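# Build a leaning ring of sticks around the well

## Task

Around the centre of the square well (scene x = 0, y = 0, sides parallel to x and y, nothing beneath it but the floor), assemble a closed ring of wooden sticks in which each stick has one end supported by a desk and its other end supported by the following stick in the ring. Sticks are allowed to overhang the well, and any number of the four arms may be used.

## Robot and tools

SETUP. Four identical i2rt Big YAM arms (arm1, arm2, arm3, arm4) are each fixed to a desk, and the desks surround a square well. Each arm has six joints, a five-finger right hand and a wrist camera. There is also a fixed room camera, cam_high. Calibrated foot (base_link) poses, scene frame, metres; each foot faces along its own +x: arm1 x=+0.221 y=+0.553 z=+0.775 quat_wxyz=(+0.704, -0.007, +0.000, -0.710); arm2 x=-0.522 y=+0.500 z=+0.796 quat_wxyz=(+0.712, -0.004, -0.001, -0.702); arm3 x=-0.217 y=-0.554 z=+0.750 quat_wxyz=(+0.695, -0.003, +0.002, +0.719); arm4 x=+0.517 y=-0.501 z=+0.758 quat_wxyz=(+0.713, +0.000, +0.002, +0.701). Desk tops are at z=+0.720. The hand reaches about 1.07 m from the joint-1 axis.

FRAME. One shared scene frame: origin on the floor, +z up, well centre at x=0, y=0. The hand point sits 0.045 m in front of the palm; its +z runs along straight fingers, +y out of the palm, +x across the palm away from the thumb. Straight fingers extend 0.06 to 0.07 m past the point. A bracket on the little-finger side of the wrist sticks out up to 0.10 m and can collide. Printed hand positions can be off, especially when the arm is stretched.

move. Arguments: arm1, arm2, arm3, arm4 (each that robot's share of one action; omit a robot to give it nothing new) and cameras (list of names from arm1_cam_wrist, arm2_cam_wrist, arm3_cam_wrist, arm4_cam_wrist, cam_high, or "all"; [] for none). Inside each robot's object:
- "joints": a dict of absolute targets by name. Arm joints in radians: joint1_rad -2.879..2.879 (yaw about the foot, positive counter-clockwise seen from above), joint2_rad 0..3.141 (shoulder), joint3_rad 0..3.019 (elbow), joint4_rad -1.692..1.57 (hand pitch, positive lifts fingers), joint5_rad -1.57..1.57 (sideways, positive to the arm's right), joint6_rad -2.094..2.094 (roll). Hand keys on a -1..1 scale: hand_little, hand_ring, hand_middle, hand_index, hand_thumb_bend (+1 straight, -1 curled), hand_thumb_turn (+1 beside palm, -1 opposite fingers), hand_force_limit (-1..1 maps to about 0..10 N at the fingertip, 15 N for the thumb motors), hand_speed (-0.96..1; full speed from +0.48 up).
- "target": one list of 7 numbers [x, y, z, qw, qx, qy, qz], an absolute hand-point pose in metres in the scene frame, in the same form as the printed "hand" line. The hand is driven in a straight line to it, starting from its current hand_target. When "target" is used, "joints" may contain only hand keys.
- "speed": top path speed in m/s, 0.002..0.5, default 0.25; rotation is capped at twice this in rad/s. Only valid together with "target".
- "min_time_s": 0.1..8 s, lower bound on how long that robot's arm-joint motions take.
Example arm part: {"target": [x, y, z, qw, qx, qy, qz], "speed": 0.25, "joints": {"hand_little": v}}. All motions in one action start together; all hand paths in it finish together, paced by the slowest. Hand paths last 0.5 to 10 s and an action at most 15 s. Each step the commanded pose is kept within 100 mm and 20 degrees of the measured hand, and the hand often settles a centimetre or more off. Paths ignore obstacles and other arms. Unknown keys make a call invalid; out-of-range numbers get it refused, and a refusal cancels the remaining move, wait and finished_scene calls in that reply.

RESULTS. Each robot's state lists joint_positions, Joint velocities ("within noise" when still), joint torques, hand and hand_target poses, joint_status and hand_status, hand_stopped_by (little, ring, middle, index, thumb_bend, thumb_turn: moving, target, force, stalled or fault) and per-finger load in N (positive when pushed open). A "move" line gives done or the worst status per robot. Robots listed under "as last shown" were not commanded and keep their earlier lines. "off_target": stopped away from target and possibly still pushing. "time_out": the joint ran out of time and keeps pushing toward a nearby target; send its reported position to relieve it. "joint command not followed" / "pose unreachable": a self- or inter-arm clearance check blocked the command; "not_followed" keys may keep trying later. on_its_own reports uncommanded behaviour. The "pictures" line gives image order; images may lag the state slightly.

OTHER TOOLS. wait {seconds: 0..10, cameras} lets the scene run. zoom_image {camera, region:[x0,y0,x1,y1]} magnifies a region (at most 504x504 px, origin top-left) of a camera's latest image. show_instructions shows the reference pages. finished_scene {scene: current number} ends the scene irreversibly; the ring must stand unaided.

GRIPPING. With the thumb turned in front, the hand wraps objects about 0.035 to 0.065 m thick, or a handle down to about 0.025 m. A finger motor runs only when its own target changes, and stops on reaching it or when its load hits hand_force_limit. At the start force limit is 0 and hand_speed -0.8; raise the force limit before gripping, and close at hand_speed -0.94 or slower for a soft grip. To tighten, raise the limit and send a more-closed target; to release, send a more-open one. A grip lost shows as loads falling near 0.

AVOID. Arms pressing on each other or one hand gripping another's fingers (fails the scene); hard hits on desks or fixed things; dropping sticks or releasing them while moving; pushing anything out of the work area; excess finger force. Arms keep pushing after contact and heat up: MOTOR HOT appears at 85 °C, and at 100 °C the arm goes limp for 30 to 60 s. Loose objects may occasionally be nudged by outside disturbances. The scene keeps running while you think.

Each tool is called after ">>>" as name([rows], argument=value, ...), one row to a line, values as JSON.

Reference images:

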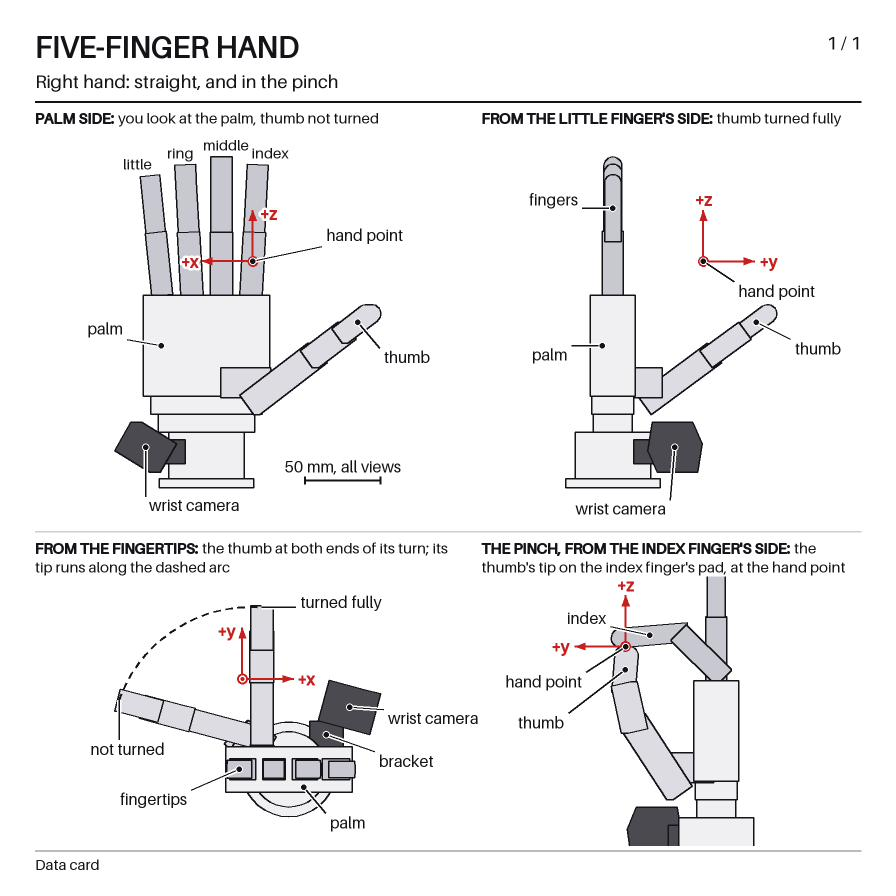

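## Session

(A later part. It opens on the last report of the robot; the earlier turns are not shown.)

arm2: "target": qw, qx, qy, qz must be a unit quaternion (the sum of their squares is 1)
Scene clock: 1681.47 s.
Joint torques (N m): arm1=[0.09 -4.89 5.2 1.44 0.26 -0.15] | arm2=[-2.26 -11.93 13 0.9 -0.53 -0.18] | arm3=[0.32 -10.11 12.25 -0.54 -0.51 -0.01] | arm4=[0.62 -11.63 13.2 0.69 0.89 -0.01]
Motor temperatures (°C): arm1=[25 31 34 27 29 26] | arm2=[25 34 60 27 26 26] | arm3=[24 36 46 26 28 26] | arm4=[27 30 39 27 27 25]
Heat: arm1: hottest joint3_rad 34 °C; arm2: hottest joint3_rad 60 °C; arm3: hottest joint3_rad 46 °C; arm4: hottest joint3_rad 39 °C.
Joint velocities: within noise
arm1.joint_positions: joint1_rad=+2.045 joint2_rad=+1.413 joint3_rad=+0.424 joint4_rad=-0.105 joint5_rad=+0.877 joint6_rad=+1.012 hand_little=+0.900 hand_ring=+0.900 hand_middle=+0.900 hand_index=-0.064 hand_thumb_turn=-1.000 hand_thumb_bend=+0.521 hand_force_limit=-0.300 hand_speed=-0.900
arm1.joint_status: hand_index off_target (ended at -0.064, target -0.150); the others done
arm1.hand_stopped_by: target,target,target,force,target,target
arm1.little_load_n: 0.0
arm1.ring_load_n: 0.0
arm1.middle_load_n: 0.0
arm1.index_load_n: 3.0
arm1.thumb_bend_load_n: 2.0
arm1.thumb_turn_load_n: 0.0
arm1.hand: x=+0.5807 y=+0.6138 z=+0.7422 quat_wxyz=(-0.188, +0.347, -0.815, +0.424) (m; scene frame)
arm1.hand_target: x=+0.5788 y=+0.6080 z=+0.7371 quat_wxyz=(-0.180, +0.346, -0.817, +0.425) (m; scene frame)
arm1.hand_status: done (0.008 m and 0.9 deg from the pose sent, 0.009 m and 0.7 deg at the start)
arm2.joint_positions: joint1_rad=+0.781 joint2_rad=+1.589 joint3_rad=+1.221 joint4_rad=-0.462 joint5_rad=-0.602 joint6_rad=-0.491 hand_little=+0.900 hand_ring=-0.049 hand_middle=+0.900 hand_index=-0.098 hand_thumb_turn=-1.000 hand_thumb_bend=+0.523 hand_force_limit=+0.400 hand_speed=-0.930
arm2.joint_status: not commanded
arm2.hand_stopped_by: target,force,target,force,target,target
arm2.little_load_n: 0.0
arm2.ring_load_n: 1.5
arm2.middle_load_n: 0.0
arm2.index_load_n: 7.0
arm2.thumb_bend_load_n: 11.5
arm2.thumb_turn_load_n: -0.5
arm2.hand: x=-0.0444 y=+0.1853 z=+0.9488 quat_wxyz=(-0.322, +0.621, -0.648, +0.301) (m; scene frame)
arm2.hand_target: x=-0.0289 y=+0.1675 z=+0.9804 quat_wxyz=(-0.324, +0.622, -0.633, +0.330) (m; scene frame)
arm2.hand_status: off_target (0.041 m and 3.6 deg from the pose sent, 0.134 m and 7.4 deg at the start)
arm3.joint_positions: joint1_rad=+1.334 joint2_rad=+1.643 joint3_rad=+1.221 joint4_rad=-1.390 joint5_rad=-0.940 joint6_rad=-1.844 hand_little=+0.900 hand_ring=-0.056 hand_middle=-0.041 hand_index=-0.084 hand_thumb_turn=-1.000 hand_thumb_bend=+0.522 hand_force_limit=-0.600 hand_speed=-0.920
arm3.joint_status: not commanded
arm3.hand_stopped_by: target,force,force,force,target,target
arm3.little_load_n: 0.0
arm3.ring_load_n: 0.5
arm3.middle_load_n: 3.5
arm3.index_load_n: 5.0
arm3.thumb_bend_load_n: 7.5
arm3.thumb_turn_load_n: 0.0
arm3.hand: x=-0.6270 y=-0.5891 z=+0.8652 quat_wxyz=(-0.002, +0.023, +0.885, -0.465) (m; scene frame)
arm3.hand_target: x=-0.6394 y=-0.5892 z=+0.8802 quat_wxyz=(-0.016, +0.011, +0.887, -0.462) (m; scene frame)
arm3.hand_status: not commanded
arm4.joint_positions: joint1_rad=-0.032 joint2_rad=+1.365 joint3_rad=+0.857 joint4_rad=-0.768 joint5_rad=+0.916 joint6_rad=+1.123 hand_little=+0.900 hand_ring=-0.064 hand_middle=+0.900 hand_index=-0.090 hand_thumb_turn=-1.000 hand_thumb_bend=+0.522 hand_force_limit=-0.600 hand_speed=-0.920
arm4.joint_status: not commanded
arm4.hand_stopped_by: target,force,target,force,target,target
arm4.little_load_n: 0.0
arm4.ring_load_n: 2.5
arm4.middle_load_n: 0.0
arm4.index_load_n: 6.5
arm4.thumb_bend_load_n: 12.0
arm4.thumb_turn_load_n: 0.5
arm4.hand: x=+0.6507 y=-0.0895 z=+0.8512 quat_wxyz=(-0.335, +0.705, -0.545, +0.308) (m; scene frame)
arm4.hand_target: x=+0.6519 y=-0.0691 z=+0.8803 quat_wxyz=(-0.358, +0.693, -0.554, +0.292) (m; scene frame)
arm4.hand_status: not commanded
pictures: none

>>> move(arm1={"joints": {"hand_index": -0.16, "hand_force_limit": 0.3, "hand_speed": -0.93}}, arm2={"target": [-0.052, 0.42, 0.97, 0.39988, -0.76819, 0.44351, -0.23087], "speed": 0.12})

>>> move(arm1={"joints": {"hand_index": -0.17, "hand_force_limit": 0.6, "hand_speed": -0.93}})

Scene clock: 1689.10 s.
Joint torques (N m): arm1=[0.56 -4.25 5.15 1.43 0.26 -0.11] | arm2=[-1.67 -10.81 7.38 0.83 -0.55 -0.25] | arm3=[0.21 -10.17 12.23 -0.54 -0.51 -0.02] | arm4=[0.5 -11.46 13.18 0.72 0.9 -0.01]
Motor temperatures (°C): arm1=[25 31 34 27 29 26] | arm2=[25 34 61 27 26 26] | arm3=[24 36 46 26 28 26] | arm4=[27 30 39 27 27 25]
Heat: arm1: hottest joint3_rad 34 °C; arm2: hottest joint3_rad 61 °C; arm3: hottest joint3_rad 46 °C; arm4: hottest joint3_rad 39 °C.
move: arm1 off_target; arm2 done
Joint velocities: within noise
arm1.joint_positions: joint1_rad=+2.045 joint2_rad=+1.413 joint3_rad=+0.424 joint4_rad=-0.105 joint5_rad=+0.877 joint6_rad=+1.012 hand_little=+0.900 hand_ring=+0.900 hand_middle=+0.900 hand_index=-0.074 hand_thumb_turn=-1.000 hand_thumb_bend=+0.521 hand_force_limit=+0.300 hand_speed=-0.930
arm1.joint_status: hand_index off_target (ended at -0.074, target -0.160); the others done
arm1.hand_stopped_by: target,target,target,force,target,target
arm1.little_load_n: 0.0
arm1.ring_load_n: 0.0
arm1.middle_load_n: 0.0
arm1.index_load_n: 6.0
arm1.thumb_bend_load_n: 5.0
arm1.thumb_turn_load_n: -0.5
arm1.hand: x=+0.5807 y=+0.6138 z=+0.7422 quat_wxyz=(-0.188, +0.347, -0.815, +0.424) (m; scene frame)
arm1.hand_target: x=+0.5788 y=+0.6081 z=+0.7371 quat_wxyz=(-0.180, +0.347, -0.817, +0.425) (m; scene frame)
arm1.hand_status: not commanded
arm2.joint_positions: joint1_rad=+1.126 joint2_rad=+1.367 joint3_rad=+1.026 joint4_rad=-0.537 joint5_rad=-0.732 joint6_rad=-0.656 hand_little=+0.900 hand_ring=-0.049 hand_middle=+0.900 hand_index=-0.098 hand_thumb_turn=-1.000 hand_thumb_bend=+0.523 hand_force_limit=+0.400 hand_speed=-0.930
arm2.joint_status: not commanded
arm2.hand_stopped_by: target,force,target,force,target,target
arm2.little_load_n: 0.0
arm2.ring_load_n: 1.5
arm2.middle_load_n: 0.0
arm2.index_load_n: 7.0
arm2.thumb_bend_load_n: 11.5
arm2.thumb_turn_load_n: -0.5
arm2.hand: x=-0.0484 y=+0.4164 z=+0.9655 quat_wxyz=(-0.399, +0.765, -0.452, +0.227) (m; scene frame)
arm2.hand_target: x=-0.0519 y=+0.4200 z=+0.9699 quat_wxyz=(-0.400, +0.768, -0.444, +0.231) (m; scene frame)
arm2.hand_status: done (0.007 m and 1.2 deg from the pose sent, 0.236 m and 31.3 deg at the start)
arm3.joint_positions: joint1_rad=+1.334 joint2_rad=+1.643 joint3_rad=+1.221 joint4_rad=-1.390 joint5_rad=-0.940 joint6_rad=-1.844 hand_little=+0.900 hand_ring=-0.056 hand_middle=-0.041 hand_index=-0.084 hand_thumb_turn=-1.000 hand_thumb_bend=+0.522 hand_force_limit=-0.600 hand_speed=-0.920
arm3.joint_status: not commanded
arm3.hand_stopped_by: target,force,force,force,target,target
arm3.little_load_n: 0.0
arm3.ring_load_n: 0.5
arm3.middle_load_n: 4.0
arm3.index_load_n: 5.0
arm3.thumb_bend_load_n: 8.0
arm3.thumb_turn_load_n: 0.5
arm3.hand: x=-0.6270 y=-0.5891 z=+0.8652 quat_wxyz=(-0.002, +0.023, +0.885, -0.465) (m; scene frame)
arm3.hand_target: x=-0.6394 y=-0.5892 z=+0.8802 quat_wxyz=(-0.016, +0.011, +0.887, -0.462) (m; scene frame)
arm3.hand_status: not commanded
arm4.joint_positions: joint1_rad=-0.032 joint2_rad=+1.365 joint3_rad=+0.857 joint4_rad=-0.768 joint5_rad=+0.916 joint6_rad=+1.123 hand_little=+0.900 hand_ring=-0.064 hand_middle=+0.900 hand_index=-0.090 hand_thumb_turn=-1.000 hand_thumb_bend=+0.522 hand_force_limit=-0.600 hand_speed=-0.920
arm4.joint_status: not commanded
arm4.hand_stopped_by: target,force,target,force,target,target
arm4.little_load_n: 0.0
arm4.ring_load_n: 2.5
arm4.middle_load_n: 0.0
arm4.index_load_n: 6.5
arm4.thumb_bend_load_n: 11.5
arm4.thumb_turn_load_n: 0.5
arm4.hand: x=+0.6507 y=-0.0895 z=+0.8512 quat_wxyz=(-0.335, +0.705, -0.545, +0.308) (m; scene frame)
arm4.hand_target: x=+0.6519 y=-0.0691 z=+0.8803 quat_wxyz=(-0.358, +0.693, -0.554, +0.292) (m; scene frame)
arm4.hand_status: not commanded
pictures: none

Scene clock: 1689.53 s.
Joint torques (N m): arm1=[0.79 -4.37 5.09 1.36 0.29 -0.12] | arm2=[-1.61 -10.75 7.38 0.81 -0.55 -0.26] | arm3=[0.15 -10.23 12.25 -0.54 -0.51 -0.01] | arm4=[0.5 -11.4 13.19 0.7 0.9 -0.01]
Motor temperatures (°C): arm1=[25 31 34 27 29 26] | arm2=[25 34 61 27 26 26] | arm3=[24 36 46 26 28 26] | arm4=[27 30 39 27 27 25]
Heat: arm1: hottest joint3_rad 34 °C; arm2: hottest joint3_rad 61 °C; arm3: hottest joint3_rad 46 °C; arm4: hottest joint3_rad 39 °C.
move: arm1 off_target
Joint velocities: within noise
arm1.joint_positions: joint1_rad=+2.045 joint2_rad=+1.413 joint3_rad=+0.424 joint4_rad=-0.104 joint5_rad=+0.878 joint6_rad=+1.012 hand_little=+0.900 hand_ring=+0.900 hand_middle=+0.900 hand_index=-0.085 hand_thumb_turn=-1.000 hand_thumb_bend=+0.522 hand_force_limit=+0.600 hand_speed=-0.930
arm1.joint_status: hand_index off_target (ended at -0.085, target -0.170); the others done
arm1.hand_stopped_by: target,target,target,force,target,target
arm1.little_load_n: 0.0
arm1.ring_load_n: 0.0
arm1.middle_load_n: 0.0
arm1.index_load_n: 9.0
arm1.thumb_bend_load_n: 7.5
arm1.thumb_turn_load_n: -1.0
arm1.hand: x=+0.5809 y=+0.6136 z=+0.7424 quat_wxyz=(-0.188, +0.346, -0.815, +0.425) (m; scene frame)
arm1.hand_target: x=+0.5788 y=+0.6080 z=+0.7372 quat_wxyz=(-0.180, +0.346, -0.817, +0.425) (m; scene frame)
arm1.hand_status: not commanded
arm2, arm3, arm4: as last shown
arm2.joint_positions: joint1_rad=+1.126 joint2_rad=+1.367 joint3_rad=+1.026 joint4_rad=-0.537 joint5_rad=-0.732 joint6_rad=-0.657 hand_little=+0.900 hand_ring=-0.049 hand_middle=+0.900 hand_index=-0.098 hand_thumb_turn=-1.000 hand_thumb_bend=+0.523 hand_force_limit=+0.400 hand_speed=-0.930
arm2.thumb_bend_load_n: 11.0
arm2.thumb_turn_load_n: 0.0
arm2.hand: x=-0.0484 y=+0.4163 z=+0.9655 quat_wxyz=(-0.399, +0.765, -0.452, +0.227) (m; scene frame)
arm2.hand_target: x=-0.0519 y=+0.4200 z=+0.9699 quat_wxyz=(-0.400, +0.768, -0.443, +0.231) (m; scene frame)
arm3.thumb_bend_load_n: 7.5
arm3.thumb_turn_load_n: 0.0
pictures: none

>>> move(arm1={"target": [0.579, 0.608, 0.775, 0.18041, -0.34658, 0.81651, -0.42503], "speed": 0.05}, arm4={"target": [0.55, -0.07, 0.92, 0.43390, -0.83353, 0.30338, -0.15792], "speed": 0.12}, cameras=["arm1_cam_wrist","arm4_cam_wrist"])

Scene clock: 1705.30 s.
Joint torques (N m): arm1=[1.55 -5.48 8.66 0.57 0.42 -0.17] | arm2=[-1.61 -10.81 7.38 0.81 -0.55 -0.26] | arm3=[0.21 -10.23 12.22 -0.55 -0.51 -0.01] | arm4=[1.73 -9.23 8.98 2.52 0.47 -0.08]
Motor temperatures (°C): arm1=[25 31 34 27 29 26] | arm2=[25 33 60 27 26 26] | arm3=[24 36 46 26 28 26] | arm4=[27 30 39 27 27 25]
Heat: arm1: hottest joint3_rad 34 °C; arm2: hottest joint3_rad 60 °C; arm3: hottest joint3_rad 46 °C; arm4: hottest joint3_rad 39 °C.
move: arm1 off_target; arm4 done
Joint velocities: within noise
arm1.joint_positions: joint1_rad=+2.045 joint2_rad=+1.298 joint3_rad=+0.424 joint4_rad=-0.259 joint5_rad=+0.874 joint6_rad=+1.009 hand_little=+0.900 hand_ring=+0.900 hand_middle=+0.900 hand_index=-0.085 hand_thumb_turn=-1.000 hand_thumb_bend=+0.522 hand_force_limit=+0.600 hand_speed=-0.930
arm1.joint_status: not commanded
arm1.hand_stopped_by: target,target,target,force,target,target
arm1.little_load_n: 0.0
arm1.ring_load_n: -0.5
arm1.middle_load_n: -0.5
arm1.index_load_n: 7.5
arm1.thumb_bend_load_n: 8.0
arm1.thumb_turn_load_n: -3.0
arm1.hand: x=+0.5648 y=+0.6063 z=+0.7625 quat_wxyz=(-0.170, +0.357, -0.814, +0.424) (m; scene frame)
arm1.hand_target: x=+0.5786 y=+0.6077 z=+0.7751 quat_wxyz=(-0.180, +0.347, -0.816, +0.425) (m; scene frame)
arm1.hand_status: off_target (0.019 m and 1.7 deg from the pose sent, 0.033 m and 0.9 deg at the start)
arm2, arm3: as last shown
arm3.thumb_bend_load_n: 8.0
arm3.thumb_turn_load_n: 0.5
arm4.joint_positions: joint1_rad=+0.079 joint2_rad=+1.093 joint3_rad=+0.758 joint4_rad=-0.468 joint5_rad=+0.616 joint6_rad=+0.521 hand_little=+0.900 hand_ring=-0.064 hand_middle=+0.900 hand_index=-0.090 hand_thumb_turn=-1.000 hand_thumb_bend=+0.522 hand_force_limit=-0.600 hand_speed=-0.920
arm4.joint_status: not commanded
arm4.hand_stopped_by: target,force,target,force,target,target
arm4.little_load_n: 0.0
arm4.ring_load_n: 2.5
arm4.middle_load_n: 0.0
arm4.index_load_n: 6.5
arm4.thumb_bend_load_n: 11.5
arm4.thumb_turn_load_n: 0.5
arm4.hand: x=+0.5568 y=-0.0711 z=+0.9129 quat_wxyz=(-0.421, +0.836, -0.312, +0.166) (m; scene frame)
arm4.hand_target: x=+0.5501 y=-0.0700 z=+0.9200 quat_wxyz=(-0.434, +0.834, -0.304, +0.158) (m; scene frame)
arm4.hand_status: done (0.010 m and 2.0 deg from the pose sent, 0.123 m and 37.7 deg at the start)
pictures: arm1_cam_wrist, arm4_cam_wrist
Images, in order (width x height): arm1_cam_wrist 672x504, arm4_cam_wrist 672x504.

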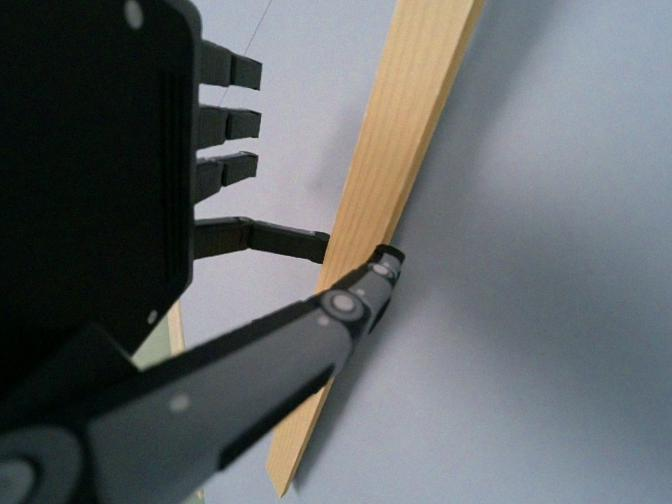

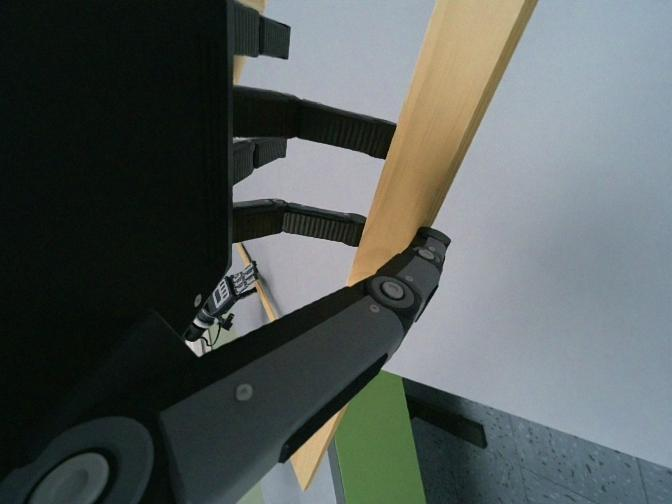

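>>> move(arm1={"joints": {"hand_ring": -0.2, "hand_middle": -0.2, "hand_force_limit": -0.6, "hand_speed": -0.92}}, arm4={"target": [0.42, -0.05, 0.95, 0.46174, -0.88702, 0.0, 0.0], "speed": 0.12}, cameras=["arm1_cam_wrist"])

>>> move(arm4={"target": [0.25, -0.08, 0.95, 0.43390, -0.83353, -0.30338, 0.15792], "speed": 0.12})

>>> move(arm4={"target": [0.05, -0.13, 0.95, 0.36632, -0.70372, -0.53998, 0.28109], "speed": 0.12}, cameras=["arm4_cam_wrist","cam_high"])

Scene clock: 1716.93 s.
Joint torques (N m): arm1=[0.79 -5.66 8.64 0.64 0.42 -0.11] | arm2=[-1.61 -10.81 7.36 0.83 -0.55 -0.26] | arm3=[0.21 -10.17 12.23 -0.55 -0.51 -0.01] | arm4=[1.67 -7.36 14.75 2.8 0.11 -0.1]
Motor temperatures (°C): arm1=[25 31 34 27 29 26] | arm2=[25 32 59 27 26 26] | arm3=[24 36 46 26 28 26] | arm4=[27 29 37 27 26 25]
Heat: arm1: hottest joint3_rad 34 °C; arm2: hottest joint3_rad 59 °C; arm3: hottest joint3_rad 46 °C; arm4: hottest joint3_rad 37 °C.
move: arm1 off_target; arm4 off_target
Joint velocities: within noise
arm1.joint_positions: joint1_rad=+2.045 joint2_rad=+1.298 joint3_rad=+0.424 joint4_rad=-0.259 joint5_rad=+0.874 joint6_rad=+1.009 hand_little=+0.900 hand_ring=-0.071 hand_middle=-0.041 hand_index=-0.085 hand_thumb_turn=-1.000 hand_thumb_bend=+0.522 hand_force_limit=-0.600 hand_speed=-0.920
arm1.joint_status: hand_ring off_target (ended at -0.071, target -0.200); hand_middle off_target (ended at -0.041, target -0.200); the others done
arm1.hand_stopped_by: target,force,force,force,target,target
arm1.little_load_n: 0.0
arm1.ring_load_n: 2.5
arm1.middle_load_n: 2.0
arm1.index_load_n: 6.0
arm1.thumb_bend_load_n: 10.5
arm1.thumb_turn_load_n: 0.0
arm1.hand: x=+0.5648 y=+0.6064 z=+0.7624 quat_wxyz=(-0.170, +0.357, -0.815, +0.424) (m; scene frame)
arm1.hand_target: x=+0.5786 y=+0.6078 z=+0.7751 quat_wxyz=(-0.180, +0.347, -0.816, +0.425) (m; scene frame)
arm1.hand_status: not commanded
arm2, arm3: as last shown
arm2.middle_load_n: -0.5
arm2.index_load_n: 6.5
arm2.thumb_bend_load_n: 11.5
arm3.thumb_bend_load_n: 7.5
arm4.joint_positions: joint1_rad=+0.206 joint2_rad=+1.069 joint3_rad=+0.758 joint4_rad=-0.373 joint5_rad=+0.172 joint6_rad=+0.126 hand_little=+0.900 hand_ring=-0.064 hand_middle=+0.900 hand_index=-0.090 hand_thumb_turn=-1.000 hand_thumb_bend=+0.522 hand_force_limit=-0.600 hand_speed=-0.920
arm4.joint_status: not commanded
arm4.hand_stopped_by: target,force,target,force,target,target
arm4.little_load_n: 0.0
arm4.ring_load_n: 2.5
arm4.middle_load_n: 0.0
arm4.index_load_n: 6.5
arm4.thumb_bend_load_n: 11.5
arm4.thumb_turn_load_n: 0.5
arm4.hand: x=+0.4309 y=-0.0711 z=+0.9206 quat_wxyz=(-0.433, +0.901, -0.009, +0.008) (m; scene frame)
arm4.hand_target: x=+0.4203 y=-0.0521 z=+0.9505 quat_wxyz=(-0.462, +0.887, +0.000, +0.000) (m; scene frame)
arm4.hand_status: off_target (0.038 m and 3.9 deg from the pose sent, 0.143 m and 41.4 deg at the start)
pictures: arm1_cam_wrist
Images, in order (width x height): arm1_cam_wrist 672x504.

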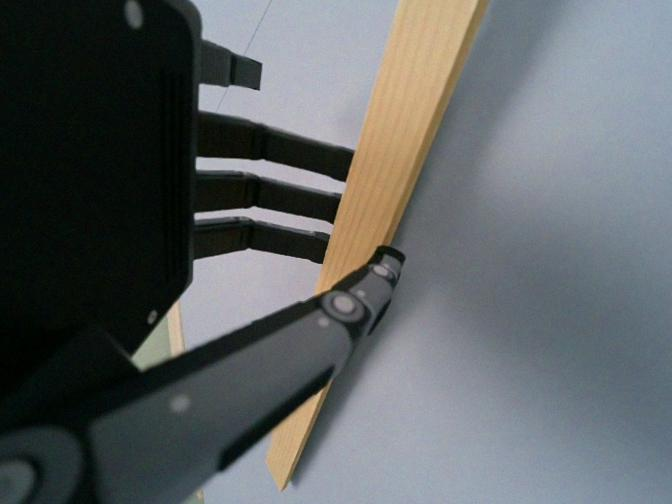

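Scene clock: 1720.53 s.
Joint torques (N m): arm1=[0.73 -5.48 8.76 0.68 0.4 -0.12] | arm2=[-1.61 -10.81 7.38 0.83 -0.55 -0.26] | arm3=[0.26 -10.17 12.23 -0.55 -0.51 -0.01] | arm4=[1.61 -8.59 15.51 2.71 -0.17 -0.12]
Motor temperatures (°C): arm1=[25 31 35 27 29 26] | arm2=[25 32 59 27 26 26] | arm3=[24 36 46 26 28 26] | arm4=[27 29 38 27 26 25]
Heat: arm1: hottest joint3_rad 35 °C; arm2: hottest joint3_rad 59 °C; arm3: hottest joint3_rad 46 °C; arm4: hottest joint3_rad 38 °C.
move: arm4 off_target
Joint velocities: within noise
arm1, arm2, arm3: as last shown
arm1.ring_load_n: 2.0
arm1.index_load_n: 6.5
arm2.middle_load_n: 0.0
arm2.index_load_n: 7.0
arm4.joint_positions: joint1_rad=+0.448 joint2_rad=+1.203 joint3_rad=+0.854 joint4_rad=-0.343 joint5_rad=-0.200 joint6_rad=-0.139 hand_little=+0.900 hand_ring=-0.064 hand_middle=+0.900 hand_index=-0.090 hand_thumb_turn=-1.000 hand_thumb_bend=+0.522 hand_force_limit=-0.600 hand_speed=-0.920
arm4.joint_status: not commanded
arm4.hand_stopped_by: target,force,target,force,target,target
arm4.little_load_n: 0.0
arm4.ring_load_n: 2.0
arm4.middle_load_n: 0.0
arm4.index_load_n: 6.5
arm4.thumb_bend_load_n: 11.5
arm4.thumb_turn_load_n: 1.0
arm4.hand: x=+0.2676 y=-0.1011 z=+0.9205 quat_wxyz=(-0.405, +0.853, +0.293, -0.153) (m; scene frame)
arm4.hand_target: x=+0.2513 y=-0.0824 z=+0.9505 quat_wxyz=(-0.434, +0.834, +0.303, -0.158) (m; scene frame)
arm4.hand_status: off_target (0.040 m and 4.2 deg from the pose sent, 0.184 m and 41.5 deg at the start)
pictures: none

Scene clock: 1723.77 s.
Joint torques (N m): arm1=[0.56 -5.3 8.58 0.8 0.39 -0.14] | arm2=[-1.67 -10.75 7.36 0.8 -0.55 -0.26] | arm3=[0.26 -10.17 12.25 -0.54 -0.51 -0.01] | arm4=[1.55 -13.04 15.39 1.54 -0.36 -0.11]
Motor temperatures (°C): arm1=[25 31 35 27 29 26] | arm2=[25 32 58 27 26 26] | arm3=[24 36 46 26 28 26] | arm4=[27 29 38 27 26 25]
Heat: arm1: hottest joint3_rad 35 °C; arm2: hottest joint3_rad 58 °C; arm3: hottest joint3_rad 46 °C; arm4: hottest joint3_rad 38 °C.
move: arm4 off_target
Joint velocities: within noise
arm1, arm2, arm3: as last shown
arm1.index_load_n: 6.0
arm2.thumb_bend_load_n: 11.0
arm3.thumb_turn_load_n: 0.0
arm4.joint_positions: joint1_rad=+0.750 joint2_rad=+1.521 joint3_rad=+1.177 joint4_rad=-0.389 joint5_rad=-0.445 joint6_rad=-0.339 hand_little=+0.900 hand_ring=-0.064 hand_middle=+0.900 hand_index=-0.090 hand_thumb_turn=-1.000 hand_thumb_bend=+0.522 hand_force_limit=-0.600 hand_speed=-0.920
arm4.joint_status: not commanded
arm4.hand_stopped_by: target,force,target,force,target,target
arm4.little_load_n: 0.0
arm4.ring_load_n: 2.5
arm4.middle_load_n: 0.0
arm4.index_load_n: 7.0
arm4.thumb_bend_load_n: 11.5
arm4.thumb_turn_load_n: 0.5
arm4.hand: x=+0.0693 y=-0.1398 z=+0.9280 quat_wxyz=(-0.350, +0.720, +0.532, -0.277) (m; scene frame)
arm4.hand_target: x=+0.0512 y=-0.1311 z=+0.9502 quat_wxyz=(-0.367, +0.704, +0.540, -0.281) (m; scene frame)
arm4.hand_status: off_target (0.031 m and 2.9 deg from the pose sent, 0.222 m and 36.6 deg at the start)
pictures: arm4_cam_wrist, cam_high
Images, in order (width x height): arm4_cam_wrist 672x504, cam_high 672x504.

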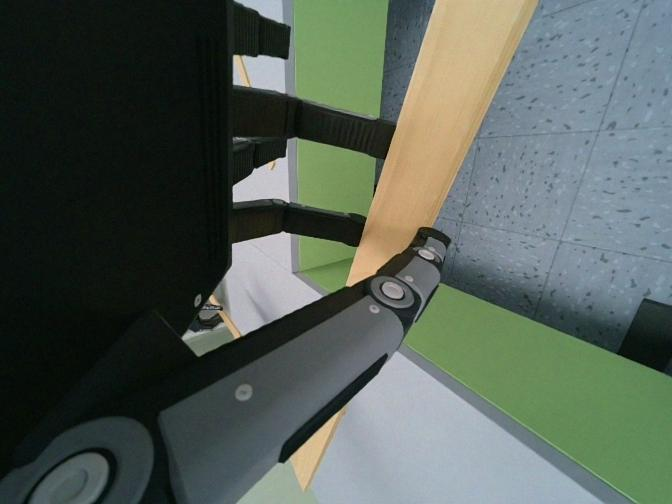

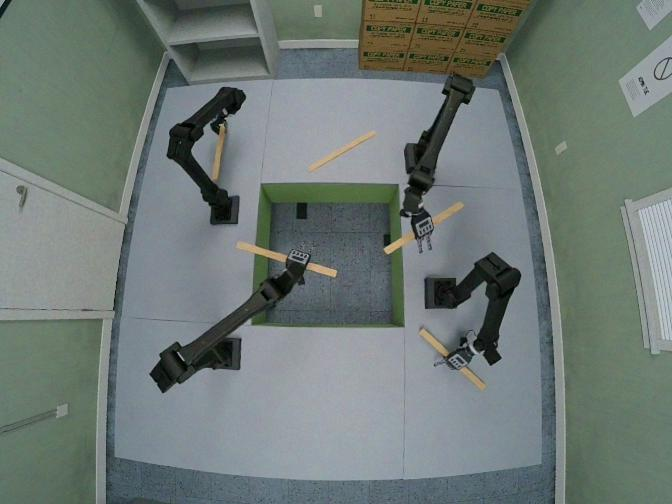

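>>> zoom_image(camera="cam_high", region=[220, 200, 380, 320])

Scaled by 3.150 from the camera's 672x504 image, which has a finer 960x720 frame.

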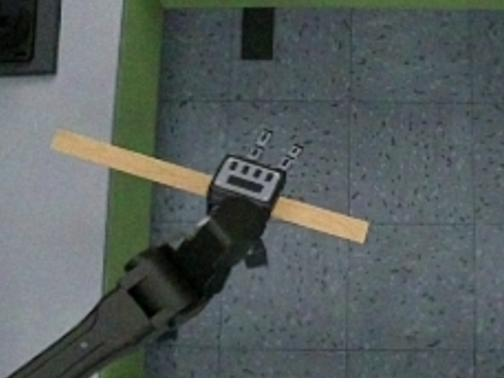

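>>> move(arm3={"target": [-0.73, -0.592, 0.80, -0.01580, 0.01145, 0.88692, -0.46151], "speed": 0.1}, arm4={"joints": {"hand_middle": -0.2, "hand_little": -0.2, "hand_force_limit": -0.75, "hand_speed": -0.93}}, cameras=["arm3_cam_wrist","arm4_cam_wrist","cam_high"])

Scene clock: 1879.93 s.
Joint torques (N m): arm1=[0.5 -5.66 8.61 0.64 0.38 -0.14] | arm2=[-1.61 -10.81 7.38 0.81 -0.55 -0.26] | arm3=[0.44 -11.16 11.97 0.29 -0.75 0.12] | arm4=[1.61 -13.04 15.35 1.57 -0.34 -0.09]
Motor temperatures (°C): arm1=[25 31 38 27 29 26] | arm2=[25 31 54 27 26 26] | arm3=[24 36 47 26 28 26] | arm4=[27 32 45 27 26 25]
Heat: arm1: hottest joint3_rad 38 °C; arm2: hottest joint3_rad 54 °C; arm3: hottest joint3_rad 47 °C; arm4: hottest joint3_rad 45 °C.
move: arm3 off_target; arm4 off_target
Joint velocities: within noise
arm1, arm2: as last shown
arm1.middle_load_n: 2.5
arm3.joint_positions: joint1_rad=+1.368 joint2_rad=+1.898 joint3_rad=+1.399 joint4_rad=-1.249 joint5_rad=-0.941 joint6_rad=-1.798 hand_little=+0.900 hand_ring=-0.056 hand_middle=-0.041 hand_index=-0.084 hand_thumb_turn=-1.000 hand_thumb_bend=+0.522 hand_force_limit=-0.600 hand_speed=-0.920
arm3.joint_status: not commanded
arm3.hand_stopped_by: target,force,force,force,target,target
arm3.little_load_n: 0.0
arm3.ring_load_n: 0.5
arm3.middle_load_n: 4.0
arm3.index_load_n: 5.5
arm3.thumb_bend_load_n: 7.5
arm3.thumb_turn_load_n: 0.5
arm3.hand: x=-0.7144 y=-0.5888 z=+0.7996 quat_wxyz=(-0.011, +0.014, +0.887, -0.461) (m; scene frame)
arm3.hand_target: x=-0.7295 y=-0.5920 z=+0.8002 quat_wxyz=(-0.016, +0.011, +0.887, -0.462) (m; scene frame)
arm3.hand_status: off_target (0.016 m and 0.6 deg from the pose sent, 0.122 m and 2.1 deg at the start)
arm4.joint_positions: joint1_rad=+0.750 joint2_rad=+1.521 joint3_rad=+1.177 joint4_rad=-0.389 joint5_rad=-0.446 joint6_rad=-0.340 hand_little=-0.200 hand_ring=-0.064 hand_middle=-0.043 hand_index=-0.090 hand_thumb_turn=-1.000 hand_thumb_bend=+0.523 hand_force_limit=-0.750 hand_speed=-0.930
arm4.joint_status: hand_middle off_target (ended at -0.043, target -0.200); the others done
arm4.hand_stopped_by: target,force,force,force,target,target
arm4.little_load_n: 0.0
arm4.ring_load_n: 1.5
arm4.middle_load_n: 3.5
arm4.index_load_n: 6.0
arm4.thumb_bend_load_n: 12.5
arm4.thumb_turn_load_n: 1.0
arm4.hand: x=+0.0693 y=-0.1399 z=+0.9280 quat_wxyz=(-0.349, +0.720, +0.532, -0.277) (m; scene frame)
arm4.hand_target: x=+0.0512 y=-0.1312 z=+0.9502 quat_wxyz=(-0.367, +0.704, +0.540, -0.281) (m; scene frame)
arm4.hand_status: not commanded
pictures: arm3_cam_wrist, arm4_cam_wrist, cam_high
Images, in order (width x height): arm3_cam_wrist 672x504, arm4_cam_wrist 672x504, cam_high 672x504.

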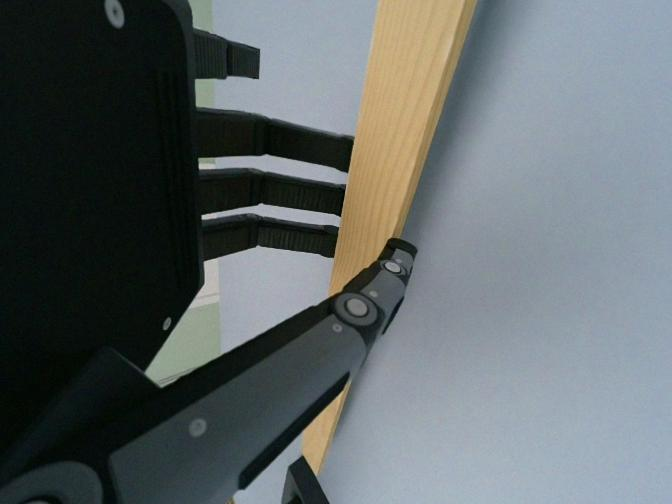

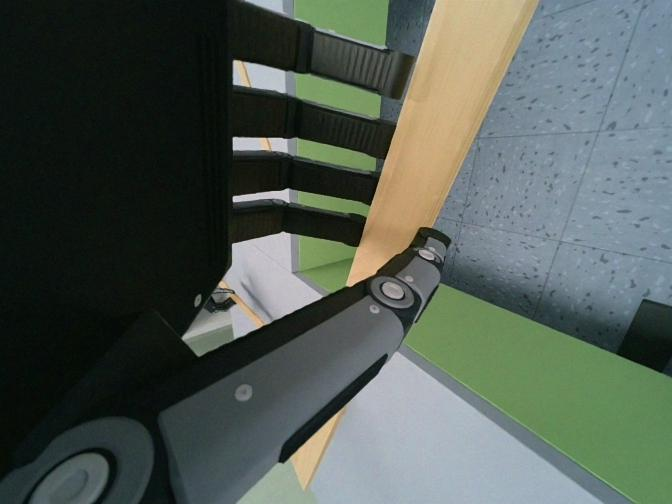

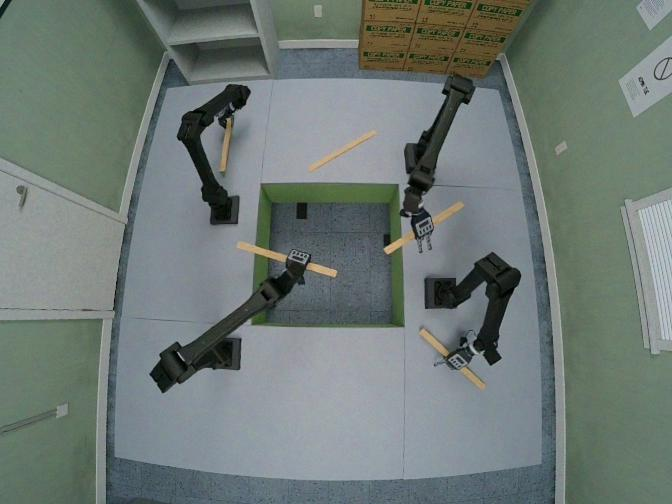

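>>> move(arm3={"target": [-0.73, -0.592, 0.742, -0.01580, 0.01145, 0.88692, -0.46151], "speed": 0.06}, cameras=["arm3_cam_wrist"])

Scene clock: 1893.60 s.
Joint torques (N m): arm1=[0.85 -5.77 8.69 0.73 0.39 -0.13] | arm2=[-1.61 -10.81 7.38 0.81 -0.56 -0.26] | arm3=[0.44 -11.58 7.31 0.58 -0.73 0.04] | arm4=[1.61 -12.98 15.35 1.54 -0.34 -0.1]
Motor temperatures (°C): arm1=[25 31 38 27 29 26] | arm2=[25 31 54 27 26 26] | arm3=[24 36 48 26 28 26] | arm4=[27 32 45 27 26 25]
Heat: arm1: hottest joint3_rad 38 °C; arm2: hottest joint3_rad 54 °C; arm3: hottest joint3_rad 48 °C; arm4: hottest joint3_rad 45 °C.
move: arm3 off_target
Joint velocities: within noise
arm1, arm2, arm4: as last shown
arm1.ring_load_n: 1.5
arm1.index_load_n: 6.5
arm2.thumb_bend_load_n: 11.5
arm3.joint_positions: joint1_rad=+1.368 joint2_rad=+1.974 joint3_rad=+1.399 joint4_rad=-1.129 joint5_rad=-0.941 joint6_rad=-1.791 hand_little=+0.900 hand_ring=-0.057 hand_middle=-0.041 hand_index=-0.084 hand_thumb_turn=-1.000 hand_thumb_bend=+0.522 hand_force_limit=-0.600 hand_speed=-0.920
arm3.joint_status: not commanded
arm3.hand_stopped_by: target,force,force,force,target,target
arm3.little_load_n: 0.0
arm3.ring_load_n: 0.5
arm3.middle_load_n: 5.0
arm3.index_load_n: 4.5
arm3.thumb_bend_load_n: 8.0
arm3.thumb_turn_load_n: 0.0
arm3.hand: x=-0.7343 y=-0.5858 z=+0.7576 quat_wxyz=(-0.029, +0.007, +0.888, -0.458) (m; scene frame)
arm3.hand_target: x=-0.7296 y=-0.5918 z=+0.7424 quat_wxyz=(-0.016, +0.011, +0.887, -0.461) (m; scene frame)
arm3.hand_status: off_target (0.017 m and 1.7 deg from the pose sent, 0.060 m and 0.6 deg at the start)
arm4.ring_load_n: 1.0
pictures: arm3_cam_wrist
Images, in order (width x height): arm3_cam_wrist 672x504.

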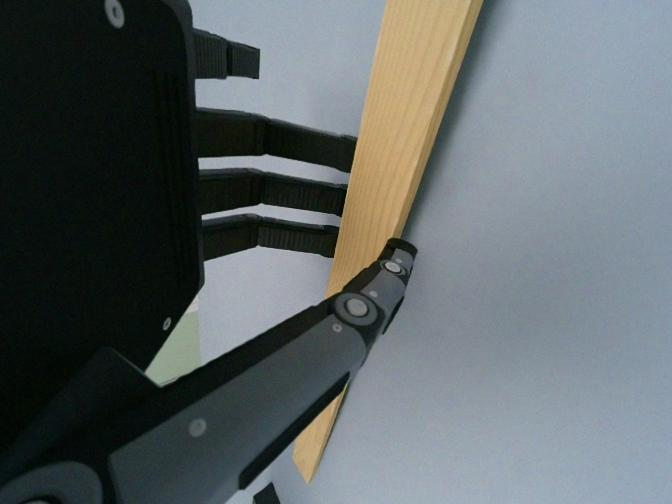

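>>> move(arm3={"joints": {"hand_ring": 0.9, "hand_middle": 0.9, "hand_speed": -0.4}})

>>> move(arm3={"target": [-0.73, -0.592, 0.722, -0.01580, 0.01145, 0.88692, -0.46151], "speed": 0.05}, cameras=["arm3_cam_wrist"])

Scene clock: 1901.50 s.
Joint torques (N m): arm1=[0.85 -5.01 8.68 0.73 0.42 -0.18] | arm2=[-1.61 -10.87 7.38 0.81 -0.55 -0.26] | arm3=[0.5 -11.63 7.31 0.46 -0.69 0.03] | arm4=[1.61 -13.04 15.34 1.58 -0.34 -0.1]
Motor temperatures (°C): arm1=[25 31 38 27 29 26] | arm2=[25 31 54 27 26 26] | arm3=[24 35 47 26 28 26] | arm4=[27 32 45 27 26 25]
Heat: arm1: hottest joint3_rad 38 °C; arm2: hottest joint3_rad 54 °C; arm3: hottest joint3_rad 47 °C; arm4: hottest joint3_rad 45 °C.
move: arm3 done
Joint velocities: within noise
arm1, arm4: as last shown
arm1.ring_load_n: 2.0
arm1.middle_load_n: 2.0
arm1.index_load_n: 6.0
arm2.joint_positions: joint1_rad=+1.126 joint2_rad=+1.367 joint3_rad=+1.026 joint4_rad=-0.537 joint5_rad=-0.732 joint6_rad=-0.657 hand_little=+0.900 hand_ring=-0.049 hand_middle=+0.900 hand_index=-0.098 hand_thumb_turn=-1.000 hand_thumb_bend=+0.523 hand_force_limit=+0.400 hand_speed=-0.930
arm2.joint_status: not commanded
arm2.hand_stopped_by: target,force,target,force,target,target
arm2.little_load_n: 0.0
arm2.ring_load_n: 1.5
arm2.middle_load_n: 0.0
arm2.index_load_n: 7.0
arm2.thumb_bend_load_n: 11.0
arm2.thumb_turn_load_n: -0.5
arm2.hand: x=-0.0484 y=+0.4163 z=+0.9655 quat_wxyz=(-0.399, +0.765, -0.452, +0.227) (m; scene frame)
arm2.hand_target: x=-0.0519 y=+0.4200 z=+0.9699 quat_wxyz=(-0.400, +0.768, -0.443, +0.231) (m; scene frame)
arm2.hand_status: not commanded
arm3.joint_positions: joint1_rad=+1.368 joint2_rad=+1.974 joint3_rad=+1.399 joint4_rad=-1.126 joint5_rad=-0.942 joint6_rad=-1.791 hand_little=+0.900 hand_ring=+0.900 hand_middle=+0.900 hand_index=-0.084 hand_thumb_turn=-1.000 hand_thumb_bend=+0.520 hand_force_limit=-0.600 hand_speed=-0.400
arm3.joint_status: all done
arm3.hand_stopped_by: target,target,target,force,target,target
arm3.little_load_n: 0.0
arm3.ring_load_n: 0.0
arm3.middle_load_n: 0.0
arm3.index_load_n: 0.0
arm3.thumb_bend_load_n: 0.0
arm3.thumb_turn_load_n: 0.0
arm3.hand: x=-0.7349 y=-0.5859 z=+0.7576 quat_wxyz=(-0.031, +0.007, +0.888, -0.459) (m; scene frame)
arm3.hand_target: x=-0.7296 y=-0.5918 z=+0.7425 quat_wxyz=(-0.016, +0.011, +0.887, -0.461) (m; scene frame)
arm3.hand_status: not commanded
pictures: none

Scene clock: 1902.53 s.
Joint torques (N m): arm1=[0.62 -5.07 8.73 0.81 0.38 -0.16] | arm2=[-1.61 -10.75 7.38 0.81 -0.55 -0.26] | arm3=[0.38 -11.63 7.28 0.51 -0.69 0.03] | arm4=[1.61 -13.1 15.35 1.52 -0.35 -0.08]
Motor temperatures (°C): arm1=[25 31 38 27 29 26] | arm2=[25 31 54 27 26 26] | arm3=[24 36 47 26 28 26] | arm4=[27 32 45 27 26 25]
Heat: arm1: hottest joint3_rad 38 °C; arm2: hottest joint3_rad 54 °C; arm3: hottest joint3_rad 47 °C; arm4: hottest joint3_rad 45 °C.
move: arm3 off_target
Joint velocities: within noise
arm1, arm2, arm4: as last shown
arm2.thumb_bend_load_n: 11.5
arm2.thumb_turn_load_n: 0.0
arm3.joint_positions: joint1_rad=+1.368 joint2_rad=+2.003 joint3_rad=+1.386 joint4_rad=-1.085 joint5_rad=-0.942 joint6_rad=-1.791 hand_little=+0.900 hand_ring=+0.900 hand_middle=+0.900 hand_index=-0.084 hand_thumb_turn=-1.000 hand_thumb_bend=+0.520 hand_force_limit=-0.600 hand_speed=-0.400
arm3.joint_status: not commanded
arm3.hand_stopped_by: target,target,target,force,target,target
arm3.little_load_n: 0.0
arm3.ring_load_n: 0.0
arm3.middle_load_n: 0.0
arm3.index_load_n: 0.0
arm3.thumb_bend_load_n: 0.0
arm3.thumb_turn_load_n: 0.0
arm3.hand: x=-0.7346 y=-0.5861 z=+0.7380 quat_wxyz=(-0.030, +0.007, +0.888, -0.459) (m; scene frame)
arm3.hand_target: x=-0.7295 y=-0.5918 z=+0.7224 quat_wxyz=(-0.016, +0.012, +0.887, -0.462) (m; scene frame)
arm3.hand_status: off_target (0.018 m and 1.7 deg from the pose sent, 0.036 m and 1.8 deg at the start)
pictures: arm3_cam_wrist
Images, in order (width x height): arm3_cam_wrist 672x504.

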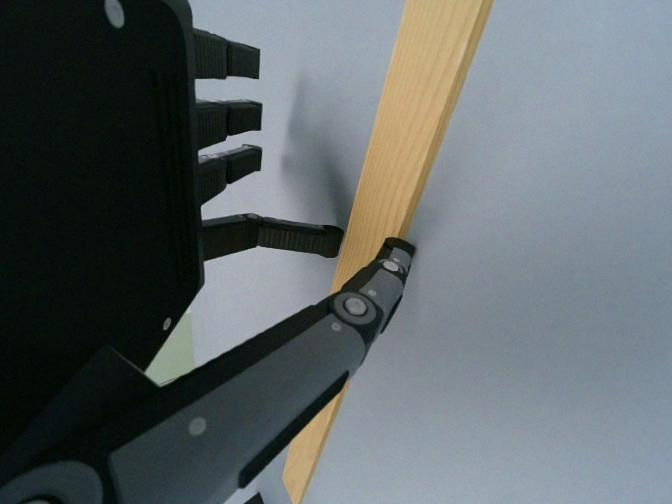

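>>> move(arm3={"target": [-0.725, -0.592, 0.775, -0.01580, 0.01145, 0.88692, -0.46151], "speed": 0.08, "joints": {"hand_index": 0.4, "hand_speed": -0.4}})

>>> move(arm3={"target": [-0.655, -0.579, 0.765, 0.01410, -0.02709, 0.88661, -0.46152], "speed": 0.08}, cameras=["arm3_cam_wrist","cam_high"])

Scene clock: 1923.87 s.
Joint torques (N m): arm1=[0.26 -5.01 8.65 0.65 0.41 -0.15] | arm2=[-1.61 -10.81 7.38 0.83 -0.55 -0.26] | arm3=[0.38 -13.57 9.35 -0.34 -0.68 0.03] | arm4=[1.44 -13.04 15.35 1.54 -0.34 -0.08]
Motor temperatures (°C): arm1=[25 31 38 27 29 26] | arm2=[25 31 53 27 26 26] | arm3=[24 36 44 26 28 26] | arm4=[27 32 46 27 26 25]
Heat: arm1: hottest joint3_rad 38 °C; arm2: hottest joint3_rad 53 °C; arm3: hottest joint3_rad 44 °C; arm4: hottest joint3_rad 46 °C.
move: arm3 done
Joint velocities: within noise
arm1, arm2, arm4: as last shown
arm3.joint_positions: joint1_rad=+1.368 joint2_rad=+1.947 joint3_rad=+1.386 joint4_rad=-1.174 joint5_rad=-0.942 joint6_rad=-1.791 hand_little=+0.900 hand_ring=+0.900 hand_middle=+0.900 hand_index=+0.400 hand_thumb_turn=-1.000 hand_thumb_bend=+0.520 hand_force_limit=-0.600 hand_speed=-0.400
arm3.joint_status: all done
arm3.hand_stopped_by: target,target,target,target,target,target
arm3.little_load_n: 0.0
arm3.ring_load_n: 0.0
arm3.middle_load_n: 0.0
arm3.index_load_n: 0.0
arm3.thumb_bend_load_n: 0.0
arm3.thumb_turn_load_n: 0.0
arm3.hand: x=-0.7208 y=-0.5882 z=+0.7690 quat_wxyz=(-0.015, +0.015, +0.887, -0.461) (m; scene frame)
arm3.hand_target: x=-0.7249 y=-0.5919 z=+0.7750 quat_wxyz=(-0.016, +0.012, +0.887, -0.461) (m; scene frame)
arm3.hand_status: done (0.008 m and 0.4 deg from the pose sent, 0.039 m and 1.7 deg at the start)
arm4.ring_load_n: 1.5
pictures: none

Scene clock: 1925.63 s.
Joint torques (N m): arm1=[0.79 -5.07 8.75 0.73 0.4 -0.16] | arm2=[-1.61 -10.81 7.38 0.83 -0.55 -0.26] | arm3=[-1.03 -12.69 6.69 -0.62 -0.39 -0.11] | arm4=[1.55 -13.04 15.35 1.57 -0.35 -0.09]
Motor temperatures (°C): arm1=[25 31 38 27 29 26] | arm2=[25 31 53 27 26 26] | arm3=[24 36 44 26 28 26] | arm4=[27 32 46 27 26 25]
Heat: arm1: hottest joint3_rad 38 °C; arm2: hottest joint3_rad 53 °C; arm3: hottest joint3_rad 44 °C; arm4: hottest joint3_rad 46 °C.
move: arm3 done
Joint velocities: within noise
arm1.joint_positions: joint1_rad=+2.045 joint2_rad=+1.298 joint3_rad=+0.424 joint4_rad=-0.259 joint5_rad=+0.874 joint6_rad=+1.009 hand_little=+0.900 hand_ring=-0.071 hand_middle=-0.041 hand_index=-0.085 hand_thumb_turn=-1.000 hand_thumb_bend=+0.522 hand_force_limit=-0.600 hand_speed=-0.920
arm1.joint_status: not commanded
arm1.hand_stopped_by: target,force,force,force,target,target
arm1.little_load_n: 0.0
arm1.ring_load_n: 2.0
arm1.middle_load_n: 2.0
arm1.index_load_n: 6.0
arm1.thumb_bend_load_n: 10.5
arm1.thumb_turn_load_n: 0.0
arm1.hand: x=+0.5648 y=+0.6064 z=+0.7624 quat_wxyz=(-0.170, +0.357, -0.815, +0.424) (m; scene frame)
arm1.hand_target: x=+0.5786 y=+0.6078 z=+0.7751 quat_wxyz=(-0.180, +0.347, -0.816, +0.425) (m; scene frame)
arm1.hand_status: not commanded
arm2, arm4: as last shown
arm2.ring_load_n: 2.0
arm3.joint_positions: joint1_rad=+1.347 joint2_rad=+1.892 joint3_rad=+1.260 joint4_rad=-1.280 joint5_rad=-0.911 joint6_rad=-1.989 hand_little=+0.900 hand_ring=+0.900 hand_middle=+0.900 hand_index=+0.400 hand_thumb_turn=-1.000 hand_thumb_bend=+0.520 hand_force_limit=-0.600 hand_speed=-0.400
arm3.joint_status: not commanded
arm3.hand_stopped_by: target,target,target,target,target,target
arm3.little_load_n: 0.0
arm3.ring_load_n: 0.0
arm3.middle_load_n: 0.0
arm3.index_load_n: 0.0
arm3.thumb_bend_load_n: 0.0
arm3.thumb_turn_load_n: 0.0
arm3.hand: x=-0.6583 y=-0.5830 z=+0.7619 quat_wxyz=(+0.016, -0.027, +0.886, -0.462) (m; scene frame)
arm3.hand_target: x=-0.6550 y=-0.5790 z=+0.7648 quat_wxyz=(+0.014, -0.027, +0.887, -0.462) (m; scene frame)
arm3.hand_status: done (0.006 m and 0.2 deg from the pose sent, 0.067 m and 5.8 deg at the start)
arm4.index_load_n: 5.5
pictures: arm3_cam_wrist, cam_high
Images, in order (width x height): arm3_cam_wrist 672x504, cam_high 672x504.

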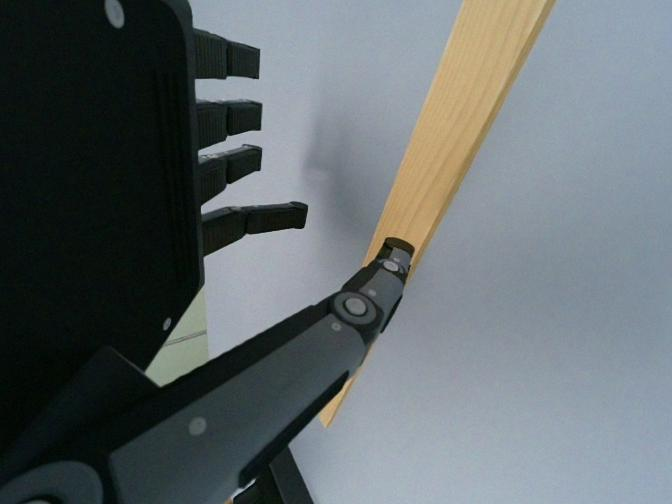

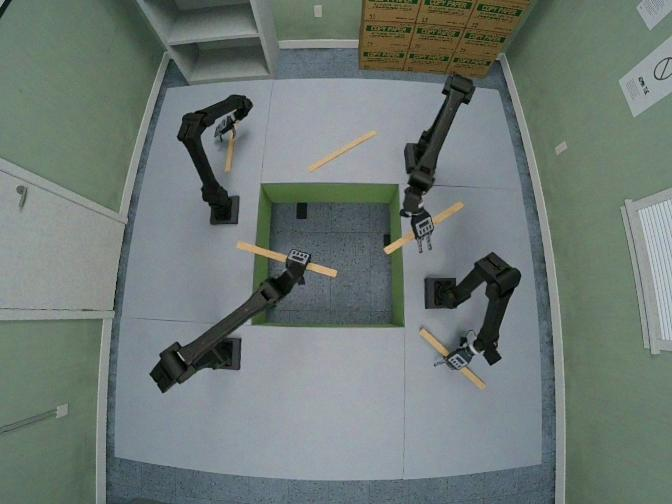

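>>> move(arm3={"target": [-0.656, -0.564, 0.758, 0.01410, -0.02709, 0.88661, -0.46152], "speed": 0.08}, cameras=["arm3_cam_wrist"])

Scene clock: 1931.37 s.
Joint torques (N m): arm1=[0.85 -5.42 8.88 0.65 0.37 -0.11] | arm2=[-1.61 -10.81 7.38 0.81 -0.56 -0.26] | arm3=[-0.91 -10.81 8.09 -0.68 -0.39 -0.11] | arm4=[1.61 -13.04 15.36 1.54 -0.35 -0.09]
Motor temperatures (°C): arm1=[25 31 38 27 29 26] | arm2=[25 31 53 27 26 26] | arm3=[24 37 43 26 28 26] | arm4=[27 32 46 27 26 25]
Heat: arm1: hottest joint3_rad 38 °C; arm2: hottest joint3_rad 53 °C; arm3: hottest joint3_rad 43 °C; arm4: hottest joint3_rad 46 °C.
move: arm3 done
Joint velocities: within noise
arm1, arm2, arm4: as last shown
arm1.thumb_turn_load_n: 0.5
arm2.little_load_n: -0.5
arm2.thumb_turn_load_n: -0.5
arm3.joint_positions: joint1_rad=+1.315 joint2_rad=+1.892 joint3_rad=+1.260 joint4_rad=-1.305 joint5_rad=-0.900 joint6_rad=-2.034 hand_little=+0.900 hand_ring=+0.900 hand_middle=+0.900 hand_index=+0.400 hand_thumb_turn=-1.000 hand_thumb_bend=+0.520 hand_force_limit=-0.600 hand_speed=-0.400
arm3.joint_status: not commanded
arm3.hand_stopped_by: target,target,target,target,target,target
arm3.little_load_n: 0.0
arm3.ring_load_n: 0.0
arm3.middle_load_n: 0.0
arm3.index_load_n: 0.0
arm3.thumb_bend_load_n: 0.0
arm3.thumb_turn_load_n: 0.0
arm3.hand: x=-0.6552 y=-0.5680 z=+0.7617 quat_wxyz=(+0.011, -0.028, +0.887, -0.461) (m; scene frame)
arm3.hand_target: x=-0.6559 y=-0.5641 z=+0.7579 quat_wxyz=(+0.014, -0.027, +0.887, -0.461) (m; scene frame)
arm3.hand_status: done (0.006 m and 0.4 deg from the pose sent, 0.020 m and 0.2 deg at the start)
arm4.ring_load_n: 1.0
arm4.index_load_n: 6.0
pictures: arm3_cam_wrist
Images, in order (width x height): arm3_cam_wrist 672x504.

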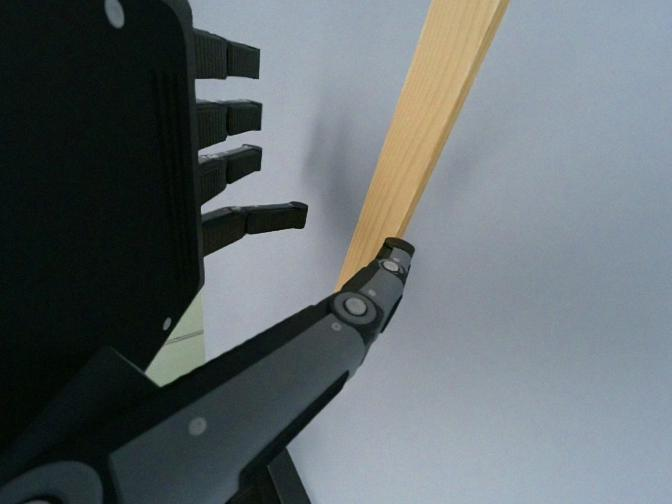

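>>> move(arm3={"target": [-0.656, -0.564, 0.722, 0.01410, -0.02709, 0.88661, -0.46152], "speed": 0.06}, cameras=["arm3_cam_wrist"])

Scene clock: 1939.77 s.
Joint torques (N m): arm1=[0.62 -5.83 8.62 0.64 0.41 -0.11] | arm2=[-1.61 -10.75 7.38 0.83 -0.55 -0.26] | arm3=[-0.85 -10.23 6.5 0.06 -0.4 -0.12] | arm4=[1.61 -12.98 15.35 1.57 -0.34 -0.09]
Motor temperatures (°C): arm1=[25 31 38 27 29 26] | arm2=[25 31 53 27 26 26] | arm3=[24 37 43 26 28 26] | arm4=[27 32 46 27 26 25]
Heat: arm1: hottest joint3_rad 38 °C; arm2: hottest joint3_rad 53 °C; arm3: hottest joint3_rad 43 °C; arm4: hottest joint3_rad 46 °C.
move: arm3 off_target
Joint velocities: within noise
arm1, arm2, arm4: as last shown
arm1.middle_load_n: 1.5
arm1.thumb_turn_load_n: 0.0
arm2.little_load_n: 0.0
arm2.ring_load_n: 1.5
arm2.thumb_turn_load_n: 0.0
arm3.joint_positions: joint1_rad=+1.315 joint2_rad=+1.939 joint3_rad=+1.252 joint4_rad=-1.245 joint5_rad=-0.900 joint6_rad=-2.036 hand_little=+0.900 hand_ring=+0.900 hand_middle=+0.900 hand_index=+0.400 hand_thumb_turn=-1.000 hand_thumb_bend=+0.520 hand_force_limit=-0.600 hand_speed=-0.400
arm3.joint_status: not commanded
arm3.hand_stopped_by: target,target,target,target,target,target
arm3.little_load_n: 0.0
arm3.ring_load_n: 0.0
arm3.middle_load_n: -0.5
arm3.index_load_n: -0.5
arm3.thumb_bend_load_n: 0.0
arm3.thumb_turn_load_n: 0.0
arm3.hand: x=-0.6593 y=-0.5672 z=+0.7356 quat_wxyz=(+0.008, -0.030, +0.887, -0.460) (m; scene frame)
arm3.hand_target: x=-0.6557 y=-0.5642 z=+0.7223 quat_wxyz=(+0.014, -0.027, +0.887, -0.462) (m; scene frame)
arm3.hand_status: off_target (0.014 m and 0.8 deg from the pose sent, 0.040 m and 0.4 deg at the start)
arm4.ring_load_n: 1.5
arm4.middle_load_n: 3.0
arm4.index_load_n: 5.5
pictures: arm3_cam_wrist
Images, in order (width x height): arm3_cam_wrist 672x504.

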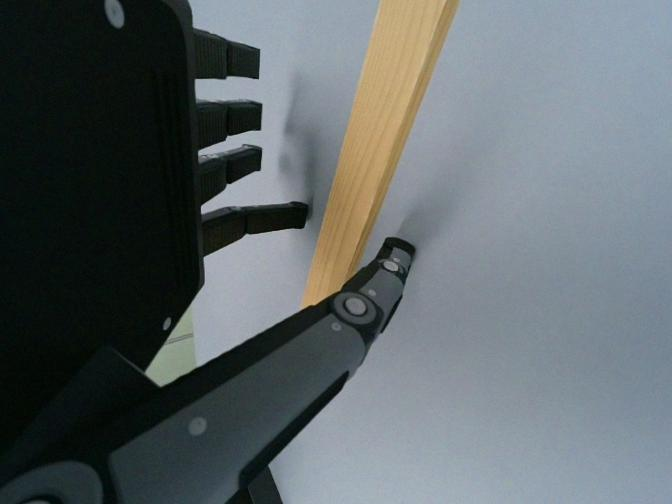

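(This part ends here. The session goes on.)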